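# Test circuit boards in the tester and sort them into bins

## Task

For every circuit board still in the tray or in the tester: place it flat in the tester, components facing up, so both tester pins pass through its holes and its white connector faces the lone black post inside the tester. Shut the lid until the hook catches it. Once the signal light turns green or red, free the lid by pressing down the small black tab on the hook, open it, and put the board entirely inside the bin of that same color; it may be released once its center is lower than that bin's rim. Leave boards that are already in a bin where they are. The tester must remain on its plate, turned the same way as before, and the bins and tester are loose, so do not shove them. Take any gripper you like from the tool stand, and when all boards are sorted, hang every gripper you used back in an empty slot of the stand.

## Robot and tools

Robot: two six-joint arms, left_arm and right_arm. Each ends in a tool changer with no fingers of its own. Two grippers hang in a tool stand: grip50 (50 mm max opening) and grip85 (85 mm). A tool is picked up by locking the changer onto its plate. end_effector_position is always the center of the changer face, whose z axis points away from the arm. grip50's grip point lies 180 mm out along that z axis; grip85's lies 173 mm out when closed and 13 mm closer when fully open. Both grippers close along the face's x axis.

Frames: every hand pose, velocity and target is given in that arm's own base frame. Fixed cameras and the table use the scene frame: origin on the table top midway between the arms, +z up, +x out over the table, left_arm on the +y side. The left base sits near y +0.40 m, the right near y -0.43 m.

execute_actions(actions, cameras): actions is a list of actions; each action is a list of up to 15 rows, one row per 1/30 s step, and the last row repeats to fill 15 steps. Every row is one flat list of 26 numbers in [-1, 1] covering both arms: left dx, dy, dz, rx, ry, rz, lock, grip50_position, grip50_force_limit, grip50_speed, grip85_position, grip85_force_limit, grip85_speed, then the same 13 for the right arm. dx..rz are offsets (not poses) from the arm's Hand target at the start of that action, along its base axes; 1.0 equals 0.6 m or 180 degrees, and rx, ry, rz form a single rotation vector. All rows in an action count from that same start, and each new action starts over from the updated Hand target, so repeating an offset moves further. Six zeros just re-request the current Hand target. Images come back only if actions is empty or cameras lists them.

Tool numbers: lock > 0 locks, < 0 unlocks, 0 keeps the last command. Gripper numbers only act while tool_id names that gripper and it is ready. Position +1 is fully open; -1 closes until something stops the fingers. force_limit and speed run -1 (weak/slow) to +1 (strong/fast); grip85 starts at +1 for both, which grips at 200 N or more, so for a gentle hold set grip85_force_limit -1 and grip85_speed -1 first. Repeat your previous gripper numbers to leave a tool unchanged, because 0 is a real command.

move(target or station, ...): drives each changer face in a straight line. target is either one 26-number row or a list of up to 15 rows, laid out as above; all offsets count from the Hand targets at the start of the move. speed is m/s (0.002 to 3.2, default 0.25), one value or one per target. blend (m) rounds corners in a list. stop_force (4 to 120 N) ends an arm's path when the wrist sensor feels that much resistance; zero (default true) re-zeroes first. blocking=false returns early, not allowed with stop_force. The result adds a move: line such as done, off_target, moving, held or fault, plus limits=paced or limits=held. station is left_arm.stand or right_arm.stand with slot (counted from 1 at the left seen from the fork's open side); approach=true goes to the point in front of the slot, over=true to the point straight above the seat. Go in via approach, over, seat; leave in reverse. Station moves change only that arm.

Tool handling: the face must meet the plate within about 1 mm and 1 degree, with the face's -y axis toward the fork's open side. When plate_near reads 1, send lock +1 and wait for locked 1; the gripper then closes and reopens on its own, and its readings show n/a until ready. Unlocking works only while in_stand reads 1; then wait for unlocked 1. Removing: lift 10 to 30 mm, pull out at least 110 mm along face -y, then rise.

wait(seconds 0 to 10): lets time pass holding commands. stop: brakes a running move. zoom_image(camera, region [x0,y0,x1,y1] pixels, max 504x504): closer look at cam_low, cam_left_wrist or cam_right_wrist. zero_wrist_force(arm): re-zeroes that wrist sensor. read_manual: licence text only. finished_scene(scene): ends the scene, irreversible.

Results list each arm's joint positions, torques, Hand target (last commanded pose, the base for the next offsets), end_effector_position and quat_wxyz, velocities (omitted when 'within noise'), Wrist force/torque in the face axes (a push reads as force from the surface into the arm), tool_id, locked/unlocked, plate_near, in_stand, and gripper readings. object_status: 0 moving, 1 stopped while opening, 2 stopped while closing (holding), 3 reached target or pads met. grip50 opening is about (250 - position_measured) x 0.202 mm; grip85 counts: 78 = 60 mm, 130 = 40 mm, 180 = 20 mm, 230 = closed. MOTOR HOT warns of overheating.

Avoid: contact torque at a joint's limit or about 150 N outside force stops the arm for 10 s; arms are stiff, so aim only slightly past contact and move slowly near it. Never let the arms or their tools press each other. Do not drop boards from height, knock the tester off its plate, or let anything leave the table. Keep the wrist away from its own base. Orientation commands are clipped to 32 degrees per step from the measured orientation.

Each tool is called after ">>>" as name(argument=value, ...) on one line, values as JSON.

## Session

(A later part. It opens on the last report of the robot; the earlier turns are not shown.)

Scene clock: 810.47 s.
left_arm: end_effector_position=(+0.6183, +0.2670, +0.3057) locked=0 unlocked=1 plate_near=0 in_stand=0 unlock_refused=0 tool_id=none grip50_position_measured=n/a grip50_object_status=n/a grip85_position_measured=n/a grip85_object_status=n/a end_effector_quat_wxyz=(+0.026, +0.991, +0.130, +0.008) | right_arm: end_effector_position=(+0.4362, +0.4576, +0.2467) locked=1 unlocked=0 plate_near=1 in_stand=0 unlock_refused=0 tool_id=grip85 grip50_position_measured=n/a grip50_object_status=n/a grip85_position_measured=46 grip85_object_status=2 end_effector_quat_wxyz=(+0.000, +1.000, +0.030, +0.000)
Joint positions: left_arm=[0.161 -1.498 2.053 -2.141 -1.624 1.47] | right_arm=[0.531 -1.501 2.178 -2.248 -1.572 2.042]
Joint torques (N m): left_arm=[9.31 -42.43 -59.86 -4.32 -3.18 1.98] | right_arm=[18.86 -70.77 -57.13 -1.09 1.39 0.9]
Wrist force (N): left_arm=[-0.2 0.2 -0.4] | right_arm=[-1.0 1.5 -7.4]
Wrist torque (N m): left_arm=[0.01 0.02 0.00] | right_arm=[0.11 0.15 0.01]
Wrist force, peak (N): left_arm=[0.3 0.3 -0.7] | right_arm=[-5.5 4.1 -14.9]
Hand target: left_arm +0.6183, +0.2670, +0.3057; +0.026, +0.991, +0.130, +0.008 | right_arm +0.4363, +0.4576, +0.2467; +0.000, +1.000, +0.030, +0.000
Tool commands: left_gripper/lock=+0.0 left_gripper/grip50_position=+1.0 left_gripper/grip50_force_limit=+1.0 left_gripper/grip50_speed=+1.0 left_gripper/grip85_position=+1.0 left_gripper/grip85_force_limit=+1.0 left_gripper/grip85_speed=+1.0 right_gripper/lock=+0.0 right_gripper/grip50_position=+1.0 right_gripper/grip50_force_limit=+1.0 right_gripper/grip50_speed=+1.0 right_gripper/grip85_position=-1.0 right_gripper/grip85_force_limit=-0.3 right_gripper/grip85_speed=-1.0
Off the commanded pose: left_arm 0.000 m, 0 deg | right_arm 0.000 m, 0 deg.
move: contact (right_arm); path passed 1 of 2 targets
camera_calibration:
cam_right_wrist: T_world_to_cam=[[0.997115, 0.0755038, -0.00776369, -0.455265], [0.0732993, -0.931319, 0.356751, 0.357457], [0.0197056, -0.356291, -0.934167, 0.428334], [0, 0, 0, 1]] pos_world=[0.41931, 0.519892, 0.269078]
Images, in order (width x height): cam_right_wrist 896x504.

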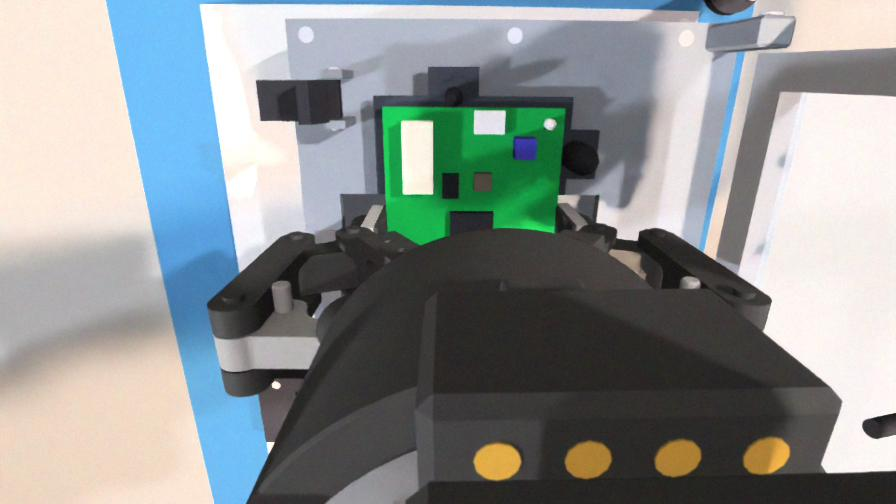

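>>> move(target=[[0,0,0,0,0,0,0,1,1,1,1,1,1, 0,0,0,0,0,0,1,1,1,1,0.88,-0.6,-1],[0,0,0,0,0,0,0,1,1,1,1,1,1, 0,0,0.06,0,0,0,1,1,1,1,0.88,-0.6,-1]], speed=[0.03,0.05], cameras=["cam_right_wrist"])

>>> zoom_image(camera="cam_right_wrist", region=[320, 60, 620, 280])

Scene clock: 831.50 s.
left_arm: end_effector_position=(+0.6183, +0.2670, +0.3057) locked=0 unlocked=1 plate_near=0 in_stand=0 unlock_refused=0 tool_id=none grip50_position_measured=n/a grip50_object_status=n/a grip85_position_measured=n/a grip85_object_status=n/a end_effector_quat_wxyz=(+0.026, +0.991, +0.130, +0.008) | right_arm: end_effector_position=(+0.4363, +0.4576, +0.2829) locked=1 unlocked=0 plate_near=1 in_stand=0 unlock_refused=0 tool_id=grip85 grip50_position_measured=n/a grip50_object_status=n/a grip85_position_measured=18 grip85_object_status=3 end_effector_quat_wxyz=(+0.000, +1.000, +0.030, +0.000) end_effector_velocity=(+0.000, +0.000, -0.002) end_effector_angular_velocity=(+0.001, -0.001, +0.000)
Joint positions: left_arm=[0.161 -1.498 2.053 -2.141 -1.624 1.47] | right_arm=[0.531 -1.544 2.145 -2.172 -1.572 2.042]
Joint velocities: left_arm=[within noise] | right_arm=[0 0.002 0.002 -0.005 0 0]
Joint torques (N m): left_arm=[8.71 -42.7 -59.52 -4.38 -2.99 2.05] | right_arm=[19.49 -43.68 -47.82 -10.87 1.4 1.6]
Wrist force (N): left_arm=[0.2 0.1 -0.1] | right_arm=[-1.3 1.1 3.6]
Wrist torque (N m): left_arm=[0.01 -0.02 0.00] | right_arm=[0.22 0.08 0.07]
Wrist force, peak (N): left_arm=[0.3 0.4 -0.5] | right_arm=[-1.5 1.5 -7.6]
Hand target: left_arm +0.6183, +0.2670, +0.3057; +0.026, +0.991, +0.130, +0.008 | right_arm +0.4363, +0.4576, +0.2827; +0.000, +1.000, +0.030, +0.000
Tool commands: left_gripper/lock=+0.0 left_gripper/grip50_position=+1.0 left_gripper/grip50_force_limit=+1.0 left_gripper/grip50_speed=+1.0 left_gripper/grip85_position=+1.0 left_gripper/grip85_force_limit=+1.0 left_gripper/grip85_speed=+1.0 right_gripper/lock=+0.0 right_gripper/grip50_position=+1.0 right_gripper/grip50_force_limit=+1.0 right_gripper/grip50_speed=+1.0 right_gripper/grip85_position=+0.88 right_gripper/grip85_force_limit=-0.6 right_gripper/grip85_speed=-1.0
Off the commanded pose: left_arm 0.000 m, 0 deg | right_arm 0.000 m, 0 deg.
move: done
camera_calibration:
cam_right_wrist: T_world_to_cam=[[0.997113, 0.0755413, -0.00766314, -0.455033], [0.0733003, -0.93135, 0.356671, 0.344582], [0.0198063, -0.356203, -0.934199, 0.462072], [0, 0, 0, 1]] pos_world=[0.41931, 0.519892, 0.305278]
Images, in order (width x height): cam_right_wrist 896x504.

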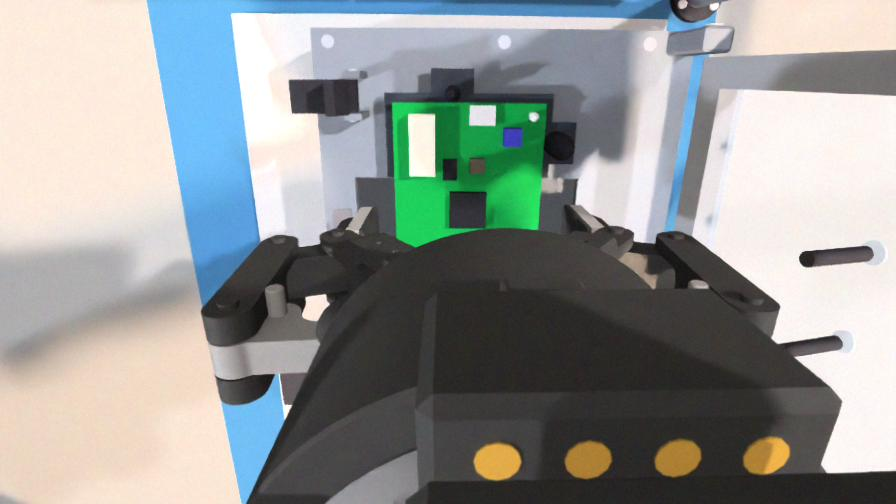

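Scaled by 1.680 from the camera's 896x504 image, which has a finer 1280x720 frame.

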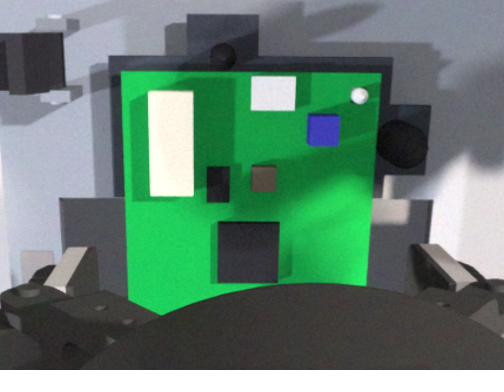

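>>> move(target=[[0,0,0,0,0,0,0,1,1,1,1,1,1, 0,0,0.4122,0,0,0,1,1,1,1,0.0,-1,0],[0,0,0,0,0,0,0,1,1,1,1,1,1, 0.2402,0.0007,0.4122,0,0,0,1,1,1,1,0.0,-1,0],[0,0,0,0,0,0,0,1,1,1,1,1,1, 0.2402,0.0007,0.2662,0,0,0,1,1,1,1,0.0,-1,0],[0,0,0,0,0,0,0,1,1,1,1,1,1, 0.2402,0.0007,0.2662,0,0,0,1,1,1,1,-0.32,-1,0]], speed=[0.2,0.25,0.1,0.1], blend=[0.03,0.005,0,0], cameras=["cam_right_wrist"])

>>> zoom_image(camera="cam_right_wrist", region=[180, 60, 400, 240])

Scene clock: 853.60 s.
left_arm: end_effector_position=(+0.6183, +0.2670, +0.3057) locked=0 unlocked=1 plate_near=0 in_stand=0 unlock_refused=0 tool_id=none grip50_position_measured=n/a grip50_object_status=n/a grip85_position_measured=n/a grip85_object_status=n/a end_effector_quat_wxyz=(+0.026, +0.991, +0.130, +0.008) | right_arm: end_effector_position=(+0.5804, +0.4581, +0.4425) locked=1 unlocked=0 plate_near=1 in_stand=0 unlock_refused=0 tool_id=grip85 grip50_position_measured=n/a grip50_object_status=n/a grip85_position_measured=169 grip85_object_status=0 end_effector_quat_wxyz=(+0.000, +1.000, +0.030, +0.000)
Joint positions: left_arm=[0.161 -1.498 2.053 -2.141 -1.624 1.47] | right_arm=[0.431 -1.488 1.775 -1.858 -1.572 1.942]
Joint torques (N m): left_arm=[8.24 -43.91 -59.76 -4.2 -3.1 2.05] | right_arm=[16.83 -86.44 -59.61 -4.39 2.01 -1.97]
Wrist force (N): left_arm=[0.1 0.1 -0.3] | right_arm=[-1.3 0.9 3.3]
Wrist torque (N m): left_arm=[0.00 0.00 0.00] | right_arm=[0.20 0.06 -0.01]
Wrist force, peak (N): left_arm=[0.0 0.4 -0.7] | right_arm=[-2.6 1.1 10.6]
Hand target: left_arm +0.6183, +0.2670, +0.3057; +0.026, +0.991, +0.130, +0.008 | right_arm +0.5804, +0.4581, +0.4425; +0.000, +1.000, +0.030, +0.000
Tool commands: left_gripper/lock=+0.0 left_gripper/grip50_position=+1.0 left_gripper/grip50_force_limit=+1.0 left_gripper/grip50_speed=+1.0 left_gripper/grip85_position=+1.0 left_gripper/grip85_force_limit=+1.0 left_gripper/grip85_speed=+1.0 right_gripper/lock=+0.0 right_gripper/grip50_position=+1.0 right_gripper/grip50_force_limit=+1.0 right_gripper/grip50_speed=+1.0 right_gripper/grip85_position=-0.32 right_gripper/grip85_force_limit=-1.0 right_gripper/grip85_speed=+0.0
Off the commanded pose: left_arm 0.000 m, 0 deg | right_arm 0.000 m, 0 deg.
move: done
camera_calibration:
cam_right_wrist: T_world_to_cam=[[0.997115, 0.0755067, -0.00775661, -0.597472], [0.0733013, -0.931353, 0.356664, 0.277565], [0.0197064, -0.356204, -0.934201, 0.608552], [0, 0, 0, 1]] pos_world=[0.56341, 0.520392, 0.464878]
Images, in order (width x height): cam_right_wrist 896x504.

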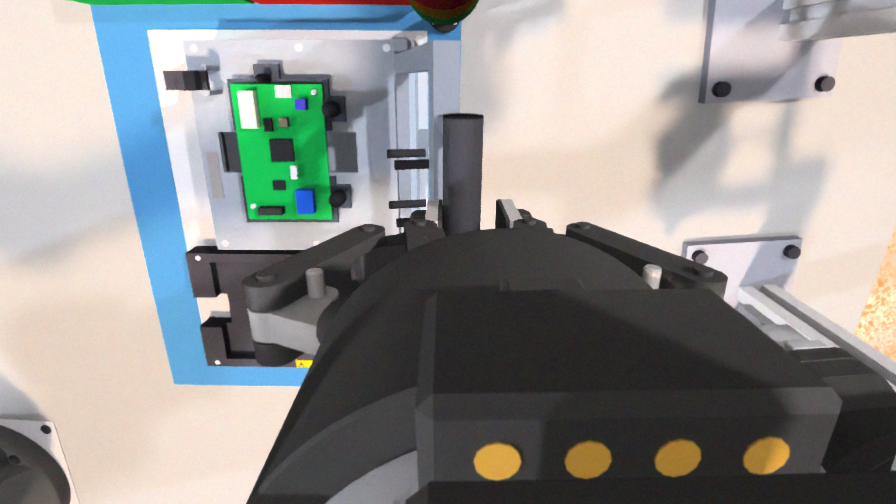

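Scaled by 2.291 from the camera's 896x504 image, which has a finer 1280x720 frame.

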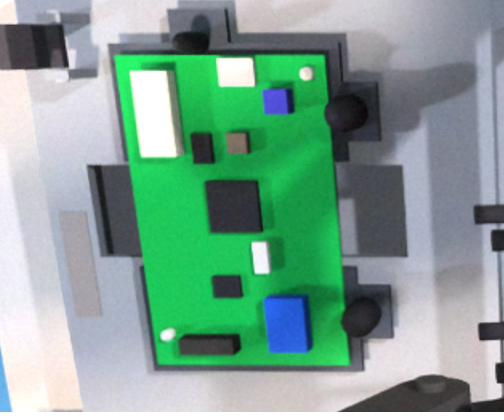

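>>> move(target=[[0,0,0,0,0,0,0,1,1,1,1,1,1, -0.0719,-0.0043,0.0117,0,0,0,1,1,1,1,-0.32,-1,0],[0,0,0,0,0,0,0,1,1,1,1,1,1, -0.2050,-0.0122,-0.0037,0.0033,-0.0555,0,1,1,1,1,-0.32,-1,0],[0,0,0,0,0,0,0,1,1,1,1,1,1, -0.3311,-0.0197,-0.0487,0.0066,-0.1109,0,1,1,1,1,-0.32,-1,0],[0,0,0,0,0,0,0,1,1,1,1,1,1, -0.4434,-0.0263,-0.1208,0.0099,-0.1664,0,1,1,1,1,-0.32,-1,0],[0,0,0,0,0,0,0,1,1,1,1,1,1, -0.5357,-0.0318,-0.2163,0.0132,-0.2218,0,1,1,1,1,-0.32,-1,0],[0,0,0,0,0,0,0,1,1,1,1,1,1, -0.6036,-0.0359,-0.3293,0.0165,-0.2773,0,1,1,1,1,-0.32,-1,0],[0,0,0,0,0,0,0,1,1,1,1,1,1, -0.6269,-0.0372,-0.3877,0.0181,-0.3050,0,1,1,1,1,-0.32,-1,0]], speed=[0.1,0.15,0.15,0.15,0.15,0.12,0.1], blend=0.01, stop_force=60, cameras=["cam_low","cam_right_wrist"])

Scene clock: 886.80 s.
left_arm: end_effector_position=(+0.6183, +0.2670, +0.3057) locked=0 unlocked=1 plate_near=0 in_stand=0 unlock_refused=0 tool_id=none grip50_position_measured=n/a grip50_object_status=n/a grip85_position_measured=n/a grip85_object_status=n/a end_effector_quat_wxyz=(+0.026, +0.991, +0.130, +0.008) | right_arm: end_effector_position=(+0.2042, +0.4357, +0.2098) locked=1 unlocked=0 plate_near=1 in_stand=0 unlock_refused=0 tool_id=grip85 grip50_position_measured=n/a grip50_object_status=n/a grip85_position_measured=169 grip85_object_status=3 end_effector_quat_wxyz=(-0.013, +0.887, +0.026, +0.462)
Joint positions: left_arm=[0.161 -1.498 2.053 -2.141 -1.624 1.47] | right_arm=[1.034 -1.384 2.624 -3.486 -2.317 2.273]
Joint torques (N m): left_arm=[9.25 -43.2 -59.96 -4.15 -3.14 2.01] | right_arm=[-17.06 -29.64 -36.77 -12.02 -5.84 2.23]
Wrist force (N): left_arm=[0.2 0.1 -0.2] | right_arm=[-0.8 -0.3 1.3]
Wrist torque (N m): left_arm=[0.00 -0.01 0.00] | right_arm=[0.26 -0.07 0.26]
Wrist force, peak (N): left_arm=[-0.1 0.2 -0.7] | right_arm=[1.3 1.2 7.3]
Hand target: left_arm +0.6183, +0.2670, +0.3057; +0.026, +0.991, +0.130, +0.008 | right_arm +0.2042, +0.4357, +0.2098; -0.013, +0.887, +0.026, +0.462
Tool commands: left_gripper/lock=+0.0 left_gripper/grip50_position=+1.0 left_gripper/grip50_force_limit=+1.0 left_gripper/grip50_speed=+1.0 left_gripper/grip85_position=+1.0 left_gripper/grip85_force_limit=+1.0 left_gripper/grip85_speed=+1.0 right_gripper/lock=+0.0 right_gripper/grip50_position=+1.0 right_gripper/grip50_force_limit=+1.0 right_gripper/grip50_speed=+1.0 right_gripper/grip85_position=-0.32 right_gripper/grip85_force_limit=-1.0 right_gripper/grip85_speed=+0.0
Off the commanded pose: left_arm 0.000 m, 0 deg | right_arm 0.000 m, 0 deg.
move: done
camera_calibration:
cam_right_wrist: T_world_to_cam=[[0.577908, 0.0506883, 0.814526, -0.298643], [-0.22602, -0.949088, 0.219423, 0.464911], [0.78418, -0.310906, -0.537029, 0.131484], [0, 0, 0, 1]] pos_world=[0.174561, 0.497259, 0.211851]
Images, in order (width x height): cam_low 896x504, cam_right_wrist 896x504.

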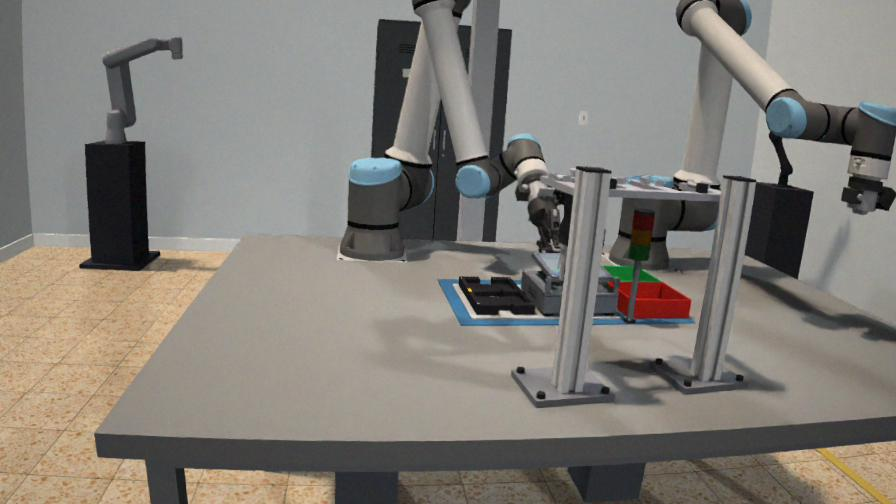

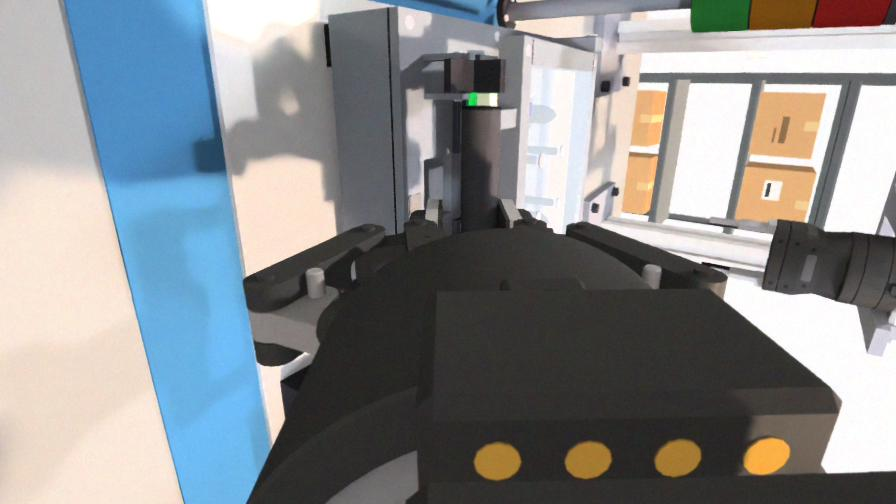

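>>> move(target=[[0,0,0,0,0,0,0,1,1,1,1,1,1, -0.0116,-0.0007,-0.0572,0.0010,-0.0166,0,1,1,1,1,-0.32,-1,0],[0,0,0,0,0,0,0,1,1,1,1,1,1, -0.0116,-0.0007,-0.0738,0.0010,-0.0166,0,1,1,1,1,-0.32,-1,0]], speed=0.03, blend=0.003, stop_force=35, cameras=["cam_low","cam_right_wrist"])

>>> zoom_image(camera="cam_low", region=[500, 200, 660, 330])

Scene clock: 898.40 s.
left_arm: end_effector_position=(+0.6183, +0.2670, +0.3057) locked=0 unlocked=1 plate_near=0 in_stand=0 unlock_refused=0 tool_id=none grip50_position_measured=n/a grip50_object_status=n/a grip85_position_measured=n/a grip85_object_status=n/a end_effector_quat_wxyz=(+0.026, +0.991, +0.130, +0.008) | right_arm: end_effector_position=(+0.1987, +0.4354, +0.1825) locked=1 unlocked=0 plate_near=1 in_stand=0 unlock_refused=0 tool_id=grip85 grip50_position_measured=n/a grip50_object_status=n/a grip85_position_measured=169 grip85_object_status=3 end_effector_quat_wxyz=(-0.014, +0.877, +0.026, +0.480)
Joint positions: left_arm=[0.161 -1.498 2.053 -2.141 -1.624 1.47] | right_arm=[1.055 -1.267 2.632 -3.64 -2.357 2.265]
Joint torques (N m): left_arm=[9.41 -42.98 -60.1 -4.16 -3.04 1.92] | right_arm=[-14.7 -18.76 -13.04 -3.3 1.24 1.72]
Wrist force (N): left_arm=[-0.1 0.2 -0.2] | right_arm=[28.8 0.8 -13.1]
Wrist torque (N m): left_arm=[0.01 0.01 0.00] | right_arm=[0.24 5.52 0.30]
Wrist force, peak (N): left_arm=[0.4 0.3 -0.7] | right_arm=[41.9 3.5 -44.5]
Hand target: left_arm +0.6183, +0.2670, +0.3057; +0.026, +0.991, +0.130, +0.008 | right_arm +0.1987, +0.4354, +0.1825; -0.014, +0.877, +0.026, +0.480 (not the last commanded pose)
Tool commands: left_gripper/lock=+0.0 left_gripper/grip50_position=+1.0 left_gripper/grip50_force_limit=+1.0 left_gripper/grip50_speed=+1.0 left_gripper/grip85_position=+1.0 left_gripper/grip85_force_limit=+1.0 left_gripper/grip85_speed=+1.0 right_gripper/lock=+0.0 right_gripper/grip50_position=+1.0 right_gripper/grip50_force_limit=+1.0 right_gripper/grip50_speed=+1.0 right_gripper/grip85_position=-0.32 right_gripper/grip85_force_limit=-1.0 right_gripper/grip85_speed=+0.0
Off the commanded pose: left_arm 0.000 m, 0 deg | right_arm 0.017 m, 1 deg.
move: contact (right_arm); path passed 0 of 2 targets
camera_calibration:
cam_right_wrist: T_world_to_cam=[[0.543768, 0.0484478, 0.837836, -0.269639], [-0.235007, -0.949602, 0.207433, 0.473573], [0.80566, -0.309693, -0.504978, 0.110402], [0, 0, 0, 1]] pos_world=[0.168967, 0.49696, 0.183429]
Images, in order (width x height): cam_low 896x504, cam_right_wrist 896x504.

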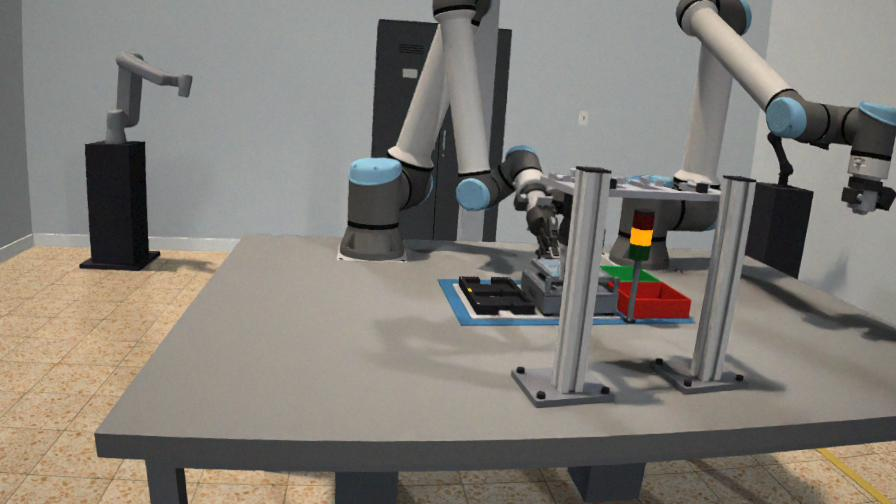

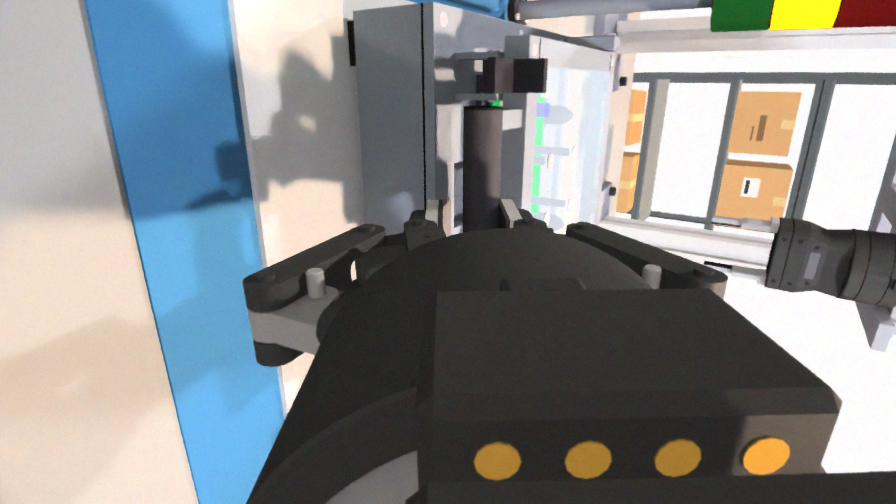

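Scaled by 3.150 from the camera's 896x504 image, which has a finer 1280x720 frame.

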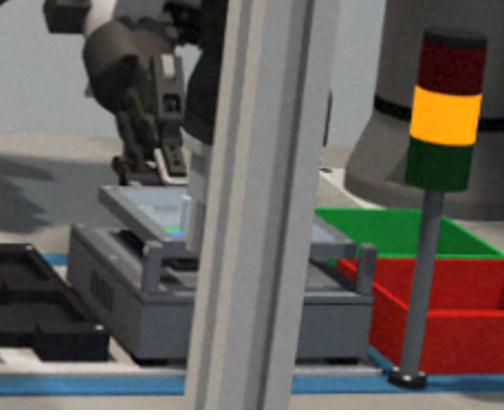

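>>> move(target=[[0,0,0,0,0,0,0,1,1,1,1,1,1, 0.0032,0.0002,0.005,0,0,0,1,1,1,1,-0.32,-1,0],[0,0,0,0,0,0,0,1,1,1,1,1,1, -0.0815,-0.0048,0.058,0,0,0,1,1,1,1,-0.32,-1,0],[0,0,0,0,0,0,0,1,1,1,1,1,1, -0.0582,-0.0035,0.183,0,0,0,1,1,1,1,-0.32,-1,0],[0,0,0,0,0,0,0,1,1,1,1,1,1, 0.2509,0.1253,0.2958,-0.0189,0.3183,0,1,1,1,1,-1,-1,0],[0,0,0,0,0,0,0,1,1,1,1,1,1, 0.2509,0.1253,0.1875,-0.0189,0.3183,0,1,1,1,1,-1,-1,0]], speed=[0.02,0.08,0.2,0.3,0.15], blend=[0,0.01,0.02,0,0], cameras=["cam_low","cam_right_wrist"])

>>> zoom_image(camera="cam_low", region=[500, 200, 660, 330])

Scene clock: 934.23 s.
left_arm: end_effector_position=(+0.6183, +0.2670, +0.3057) locked=0 unlocked=1 plate_near=0 in_stand=0 unlock_refused=0 tool_id=none grip50_position_measured=n/a grip50_object_status=n/a grip85_position_measured=n/a grip85_object_status=n/a end_effector_quat_wxyz=(+0.026, +0.991, +0.130, +0.008) | right_arm: end_effector_position=(+0.3492, +0.5106, +0.2951) locked=1 unlocked=0 plate_near=1 in_stand=0 unlock_refused=0 tool_id=grip85 grip50_position_measured=n/a grip50_object_status=n/a grip85_position_measured=232 grip85_object_status=3 end_effector_quat_wxyz=(+0.001, +1.000, +0.030, +0.000)
Joint positions: left_arm=[0.161 -1.498 2.053 -2.141 -1.624 1.47] | right_arm=[0.686 -1.58 2.156 -2.146 -1.572 2.197]
Joint torques (N m): left_arm=[9.03 -43.98 -59.68 -4.32 -3.02 1.95] | right_arm=[15.9 -54.9 -52.5 -7.22 2.06 0.18]
Wrist force (N): left_arm=[0.0 0.1 -0.2] | right_arm=[-4.7 -1.5 3.2]
Wrist torque (N m): left_arm=[0.00 0.00 0.00] | right_arm=[0.05 0.34 0.02]
Wrist force, peak (N): left_arm=[0.0 0.5 -0.8] | right_arm=[29.6 0.7 -13.8]
Hand target: left_arm +0.6183, +0.2670, +0.3057; +0.026, +0.991, +0.130, +0.008 | right_arm +0.3492, +0.5106, +0.2950; +0.000, +1.000, +0.030, +0.000
Tool commands: left_gripper/lock=+0.0 left_gripper/grip50_position=+1.0 left_gripper/grip50_force_limit=+1.0 left_gripper/grip50_speed=+1.0 left_gripper/grip85_position=+1.0 left_gripper/grip85_force_limit=+1.0 left_gripper/grip85_speed=+1.0 right_gripper/lock=+0.0 right_gripper/grip50_position=+1.0 right_gripper/grip50_force_limit=+1.0 right_gripper/grip50_speed=+1.0 right_gripper/grip85_position=-1.0 right_gripper/grip85_force_limit=-1.0 right_gripper/grip85_speed=+0.0
Off the commanded pose: left_arm 0.000 m, 0 deg | right_arm 0.000 m, 0 deg.
move: done
camera_calibration:
cam_right_wrist: T_world_to_cam=[[0.997117, 0.0754256, -0.00827524, -0.371938], [0.0734068, -0.931278, 0.356836, 0.395841], [0.019208, -0.356415, -0.93413, 0.494372], [0, 0, 0, 1]] pos_world=[0.332312, 0.572893, 0.317479]
Images, in order (width x height): cam_low 896x504, cam_right_wrist 896x504.

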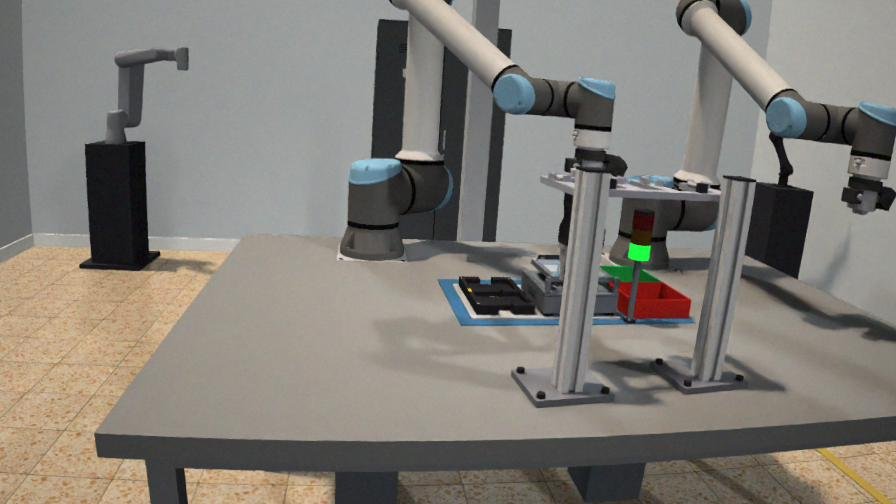

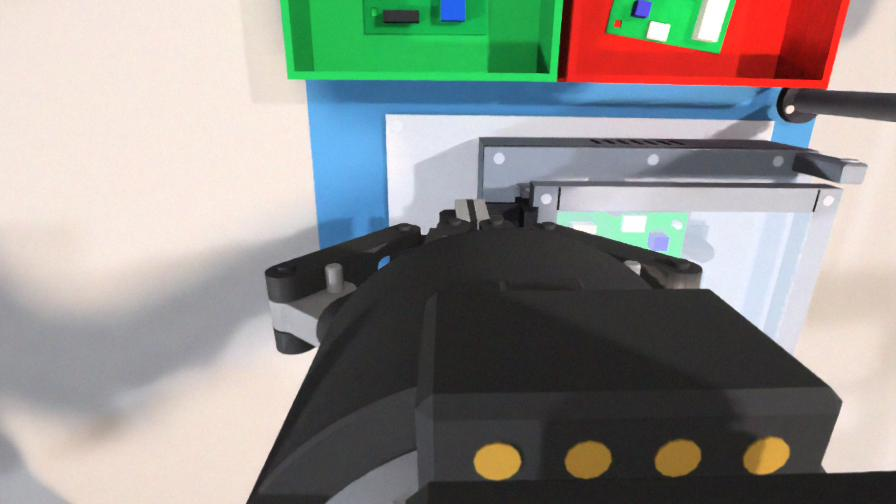

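Scaled by 3.150 from the camera's 896x504 image, which has a finer 1280x720 frame.

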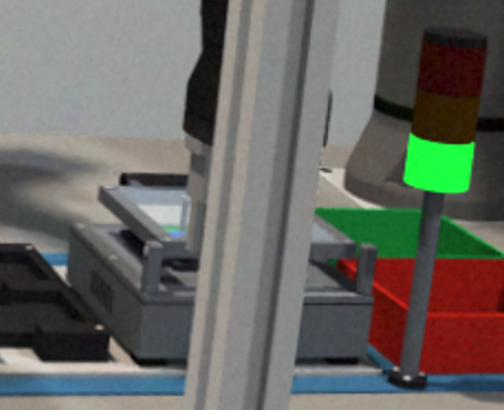

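>>> move(target=[0,0,0,0,0,0,0,1,1,1,1,1,1, 0,0,-0.03,0,0,0,1,1,1,1,-1,-1,0], speed=0.02, stop_force=34, cameras=[])

>>> move(target=[0,0,0,0,0,0,0,1,1,1,1,1,1, 0,0,0.06,0,0,0,1,1,1,1,-1,-1,0], speed=0.08, cameras=["cam_low","cam_right_wrist"])

>>> zoom_image(camera="cam_low", region=[500, 200, 660, 330])

Scene clock: 960.57 s.
left_arm: end_effector_position=(+0.6183, +0.2670, +0.3057) locked=0 unlocked=1 plate_near=0 in_stand=0 unlock_refused=0 tool_id=none grip50_position_measured=n/a grip50_object_status=n/a grip85_position_measured=n/a grip85_object_status=n/a end_effector_quat_wxyz=(+0.026, +0.991, +0.130, +0.008) | right_arm: end_effector_position=(+0.3492, +0.5106, +0.2770) locked=1 unlocked=0 plate_near=1 in_stand=0 unlock_refused=0 tool_id=grip85 grip50_position_measured=n/a grip50_object_status=n/a grip85_position_measured=232 grip85_object_status=3 end_effector_quat_wxyz=(+0.000, +1.000, +0.030, +0.000)
Joint positions: left_arm=[0.161 -1.498 2.053 -2.141 -1.624 1.47] | right_arm=[0.686 -1.56 2.174 -2.184 -1.572 2.197]
Joint torques (N m): left_arm=[7.69 -42.68 -59.88 -4.31 -3.23 1.88] | right_arm=[14.53 -72.83 -63.76 -2.55 1.06 1.68]
Wrist force (N): left_arm=[0.1 0.0 -0.4] | right_arm=[-5.1 -1.5 3.5]
Wrist torque (N m): left_arm=[-0.01 0.00 0.00] | right_arm=[0.05 0.38 0.04]
Wrist force, peak (N): left_arm=[-0.2 0.1 -0.8] | right_arm=[-5.0 -1.6 4.4]
Hand target: left_arm +0.6183, +0.2670, +0.3057; +0.026, +0.991, +0.130, +0.008 | right_arm +0.3492, +0.5106, +0.2770; +0.000, +1.000, +0.030, +0.000
Tool commands: left_gripper/lock=+0.0 left_gripper/grip50_position=+1.0 left_gripper/grip50_force_limit=+1.0 left_gripper/grip50_speed=+1.0 left_gripper/grip85_position=+1.0 left_gripper/grip85_force_limit=+1.0 left_gripper/grip85_speed=+1.0 right_gripper/lock=+0.0 right_gripper/grip50_position=+1.0 right_gripper/grip50_force_limit=+1.0 right_gripper/grip50_speed=+1.0 right_gripper/grip85_position=-1.0 right_gripper/grip85_force_limit=-1.0 right_gripper/grip85_speed=+0.0
Off the commanded pose: left_arm 0.000 m, 0 deg | right_arm 0.000 m, 0 deg.
move: done
No camera images: "cameras" was empty.

Scene clock: 961.37 s.
left_arm: end_effector_position=(+0.6183, +0.2670, +0.3057) locked=0 unlocked=1 plate_near=0 in_stand=0 unlock_refused=0 tool_id=none grip50_position_measured=n/a grip50_object_status=n/a grip85_position_measured=n/a grip85_object_status=n/a end_effector_quat_wxyz=(+0.026, +0.991, +0.130, +0.008) | right_arm: end_effector_position=(+0.3492, +0.5106, +0.3131) locked=1 unlocked=0 plate_near=1 in_stand=0 unlock_refused=0 tool_id=grip85 grip50_position_measured=n/a grip50_object_status=n/a grip85_position_measured=232 grip85_object_status=3 end_effector_quat_wxyz=(+0.000, +1.000, +0.030, +0.000)
Joint positions: left_arm=[0.161 -1.498 2.053 -2.141 -1.624 1.47] | right_arm=[0.686 -1.598 2.137 -2.109 -1.572 2.197]
Joint torques (N m): left_arm=[8.84 -42.6 -60.31 -4.38 -3.02 1.98] | right_arm=[14.96 -39.27 -49.47 -10.61 0.53 1.57]
Wrist force (N): left_arm=[0.0 0.3 -0.5] | right_arm=[-4.8 -1.8 3.2]
Wrist torque (N m): left_arm=[0.01 0.00 0.00] | right_arm=[0.03 0.35 0.03]
Wrist force, peak (N): left_arm=[0.0 0.4 -0.5] | right_arm=[-4.7 -0.8 7.1]
Hand target: left_arm +0.6183, +0.2670, +0.3057; +0.026, +0.991, +0.130, +0.008 | right_arm +0.3492, +0.5106, +0.3130; +0.000, +1.000, +0.030, +0.000
Tool commands: left_gripper/lock=+0.0 left_gripper/grip50_position=+1.0 left_gripper/grip50_force_limit=+1.0 left_gripper/grip50_speed=+1.0 left_gripper/grip85_position=+1.0 left_gripper/grip85_force_limit=+1.0 left_gripper/grip85_speed=+1.0 right_gripper/lock=+0.0 right_gripper/grip50_position=+1.0 right_gripper/grip50_force_limit=+1.0 right_gripper/grip50_speed=+1.0 right_gripper/grip85_position=-1.0 right_gripper/grip85_force_limit=-1.0 right_gripper/grip85_speed=+0.0
Off the commanded pose: left_arm 0.000 m, 0 deg | right_arm 0.000 m, 0 deg.
move: done
camera_calibration:
cam_right_wrist: T_world_to_cam=[[0.997123, 0.0753655, -0.00813769, -0.371802], [0.073304, -0.931329, 0.356724, 0.389519], [0.0193058, -0.356294, -0.934174, 0.511099], [0, 0, 0, 1]] pos_world=[0.332312, 0.572893, 0.335479]
Images, in order (width x height): cam_low 896x504, cam_right_wrist 896x504.

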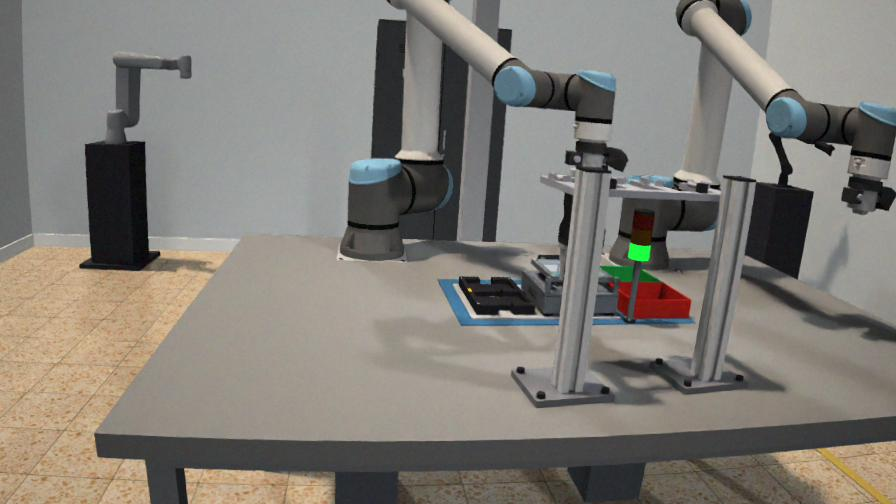

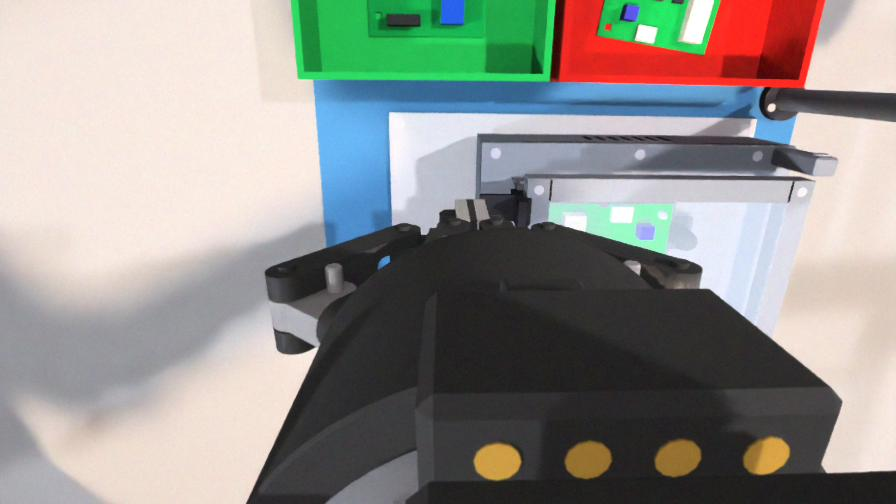

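Scaled by 3.150 from the camera's 896x504 image, which has a finer 1280x720 frame.

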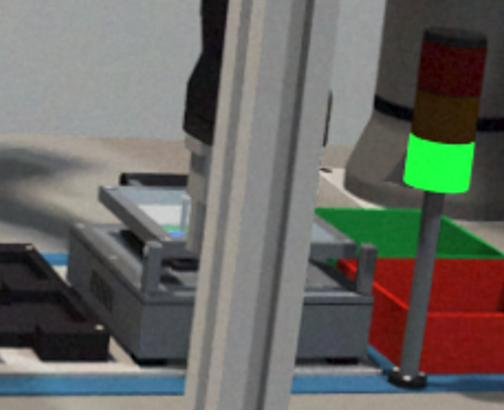

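>>> zoom_image(camera="cam_right_wrist", region=[440, 100, 860, 300])

>>> zoom_image(camera="cam_right_wrist", region=[440, 110, 580, 240])

Scaled by 1.200 from the camera's 896x504 image, which has a finer 1280x720 frame.

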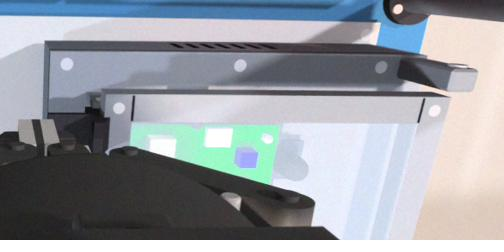

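Scaled by 3.600 from the camera's 896x504 image, which has a finer 1280x720 frame.

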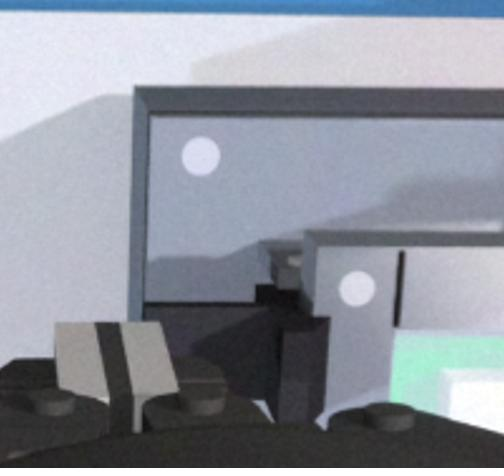

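>>> move(target=[[0,0,0,0,0,0,0,1,1,1,1,1,1, 0.0068,0.0004,-0.0450,0,0,0,1,1,1,1,-1,-1,0],[0,0,0,0,0,0,0,1,1,1,1,1,1, 0.0068,0.0004,-0.0635,0,0,0,1,1,1,1,-1,-1,0]], speed=[0.06,0.015], blend=0.001, stop_force=34, cameras=["cam_right_wrist"])

Scene clock: 1032.03 s.
left_arm: end_effector_position=(+0.6183, +0.2670, +0.3057) locked=0 unlocked=1 plate_near=0 in_stand=0 unlock_refused=0 tool_id=none grip50_position_measured=n/a grip50_object_status=n/a grip85_position_measured=n/a grip85_object_status=n/a end_effector_quat_wxyz=(+0.026, +0.991, +0.130, +0.008) | right_arm: end_effector_position=(+0.3533, +0.5108, +0.2770) locked=1 unlocked=0 plate_near=1 in_stand=0 unlock_refused=0 tool_id=grip85 grip50_position_measured=n/a grip50_object_status=n/a grip85_position_measured=232 grip85_object_status=3 end_effector_quat_wxyz=(+0.001, +1.000, +0.030, +0.000)
Joint positions: left_arm=[0.161 -1.498 2.053 -2.141 -1.624 1.47] | right_arm=[0.682 -1.556 2.169 -2.184 -1.572 2.193]
Joint torques (N m): left_arm=[8.67 -43.82 -59.95 -4.24 -3.14 1.92] | right_arm=[-5.76 -57.09 -53.7 -2.98 -6.51 0.07]
Wrist force (N): left_arm=[-0.3 0.3 -0.3] | right_arm=[-19.7 -4.2 -24.3]
Wrist torque (N m): left_arm=[0.02 0.02 0.00] | right_arm=[0.40 -2.17 0.24]
Wrist force, peak (N): left_arm=[0.1 0.4 -0.8] | right_arm=[-36.3 7.2 -61.5]
Hand target: left_arm +0.6183, +0.2670, +0.3057; +0.026, +0.991, +0.130, +0.008 | right_arm +0.3533, +0.5108, +0.2771; +0.000, +1.000, +0.030, +0.000 (not the last commanded pose)
Tool commands: left_gripper/lock=+0.0 left_gripper/grip50_position=+1.0 left_gripper/grip50_force_limit=+1.0 left_gripper/grip50_speed=+1.0 left_gripper/grip85_position=+1.0 left_gripper/grip85_force_limit=+1.0 left_gripper/grip85_speed=+1.0 right_gripper/lock=+0.0 right_gripper/grip50_position=+1.0 right_gripper/grip50_force_limit=+1.0 right_gripper/grip50_speed=+1.0 right_gripper/grip85_position=-1.0 right_gripper/grip85_force_limit=-1.0 right_gripper/grip85_speed=+0.0
Off the commanded pose: left_arm 0.000 m, 0 deg | right_arm 0.002 m, 0 deg.
move: contact (right_arm); path passed 1 of 2 targets
camera_calibration:
cam_right_wrist: T_world_to_cam=[[0.997127, 0.075293, -0.00833219, -0.376101], [0.0733033, -0.931289, 0.35683, 0.402192], [0.0191071, -0.356415, -0.934132, 0.477585], [0, 0, 0, 1]] pos_world=[0.336413, 0.573094, 0.299479]
Images, in order (width x height): cam_right_wrist 896x504.

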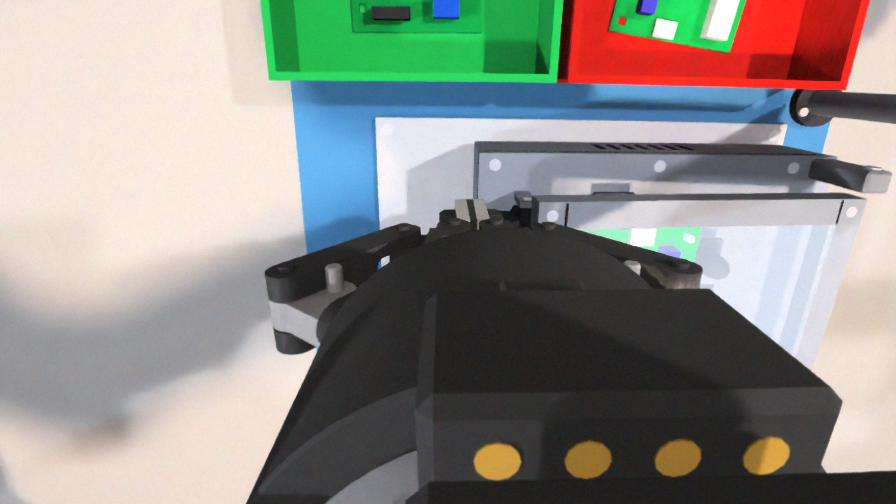

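>>> move(target=[[0,0,0,0,0,0,0,1,1,1,1,1,1, 0,0,0.0598,0,0,0,1,1,1,1,-1,-1,0],[0,0,0,0,0,0,0,1,1,1,1,1,1, -0.2178,-0.0129,0.1715,0.0181,-0.3050,0,1,1,1,1,0.0,-1,0],[0,0,0,0,0,0,0,1,1,1,1,1,1, -0.3365,-0.1305,-0.0515,0.0181,-0.3050,0,1,1,1,1,0.0,-1,0]], speed=[0.08,0.25,0.25], blend=[0.01,0,0], cameras=["cam_low","cam_right_wrist"])

>>> zoom_image(camera="cam_low", region=[500, 200, 660, 330])

Scene clock: 1052.37 s.
left_arm: end_effector_position=(+0.6183, +0.2670, +0.3057) locked=0 unlocked=1 plate_near=0 in_stand=0 unlock_refused=0 tool_id=none grip50_position_measured=n/a grip50_object_status=n/a grip85_position_measured=n/a grip85_object_status=n/a end_effector_quat_wxyz=(+0.026, +0.991, +0.130, +0.008) | right_arm: end_effector_position=(+0.1514, +0.4326, +0.2462) locked=1 unlocked=0 plate_near=1 in_stand=0 unlock_refused=0 tool_id=grip85 grip50_position_measured=n/a grip50_object_status=n/a grip85_position_measured=129 grip85_object_status=3 end_effector_quat_wxyz=(-0.013, +0.887, +0.026, +0.462)
Joint positions: left_arm=[0.161 -1.498 2.053 -2.141 -1.624 1.47] | right_arm=[1.151 -1.54 2.624 -3.237 -2.385 2.406]
Joint torques (N m): left_arm=[8.6 -43.74 -59.82 -4.35 -3.15 2.05] | right_arm=[-14.09 -26.49 -29.24 -9.92 -1.99 1.99]
Wrist force (N): left_arm=[-0.1 0.2 -0.4] | right_arm=[-3.5 -2.2 3.1]
Wrist torque (N m): left_arm=[0.01 0.01 0.00] | right_arm=[0.13 0.11 0.31]
Wrist force, peak (N): left_arm=[0.0 0.1 -0.8] | right_arm=[-19.6 -4.0 -24.3]
Hand target: left_arm +0.6183, +0.2670, +0.3057; +0.026, +0.991, +0.130, +0.008 | right_arm +0.1514, +0.4325, +0.2462; -0.013, +0.887, +0.026, +0.462
Tool commands: left_gripper/lock=+0.0 left_gripper/grip50_position=+1.0 left_gripper/grip50_force_limit=+1.0 left_gripper/grip50_speed=+1.0 left_gripper/grip85_position=+1.0 left_gripper/grip85_force_limit=+1.0 left_gripper/grip85_speed=+1.0 right_gripper/lock=+0.0 right_gripper/grip50_position=+1.0 right_gripper/grip50_force_limit=+1.0 right_gripper/grip50_speed=+1.0 right_gripper/grip85_position=+0.0 right_gripper/grip85_force_limit=-1.0 right_gripper/grip85_speed=+0.0
Off the commanded pose: left_arm 0.000 m, 0 deg | right_arm 0.000 m, 0 deg.
move: done
camera_calibration:
cam_right_wrist: T_world_to_cam=[[0.578322, 0.0506138, 0.814237, -0.297566], [-0.226029, -0.94906, 0.219534, 0.442008], [0.783871, -0.311002, -0.537423, 0.191657], [0, 0, 0, 1]] pos_world=[0.121761, 0.494159, 0.248254]
Images, in order (width x height): cam_low 896x504, cam_right_wrist 896x504.

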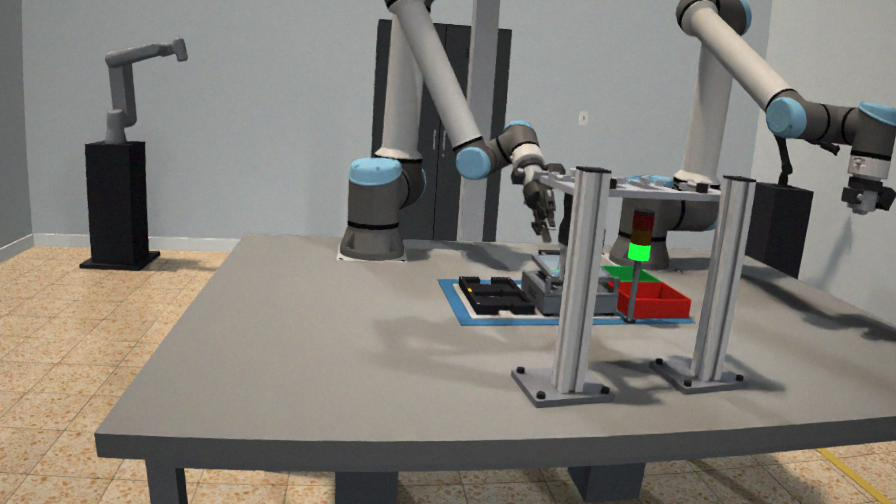

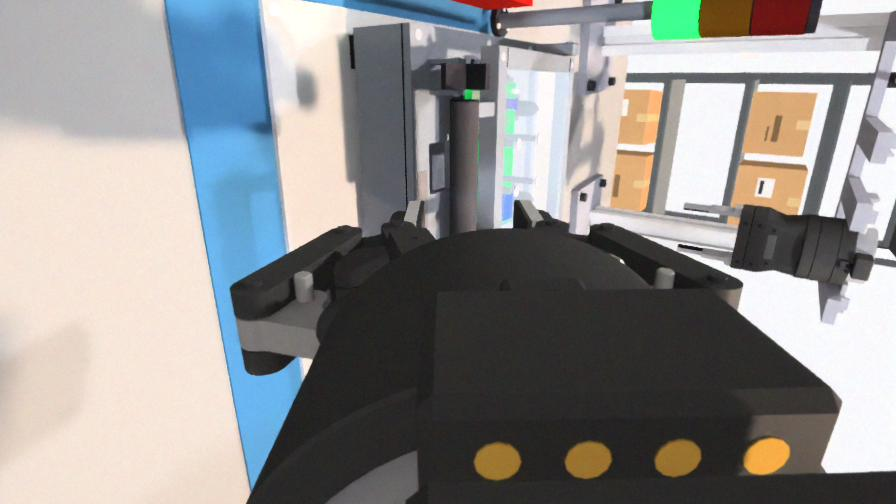

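Scaled by 3.150 from the camera's 896x504 image, which has a finer 1280x720 frame.

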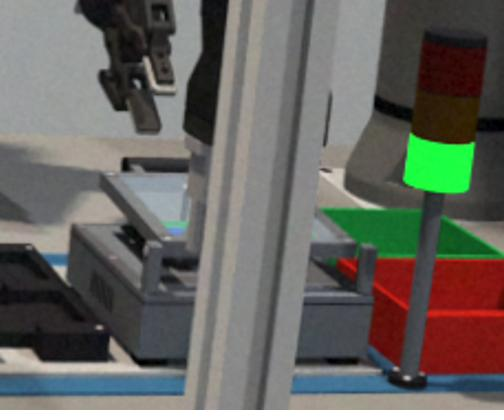

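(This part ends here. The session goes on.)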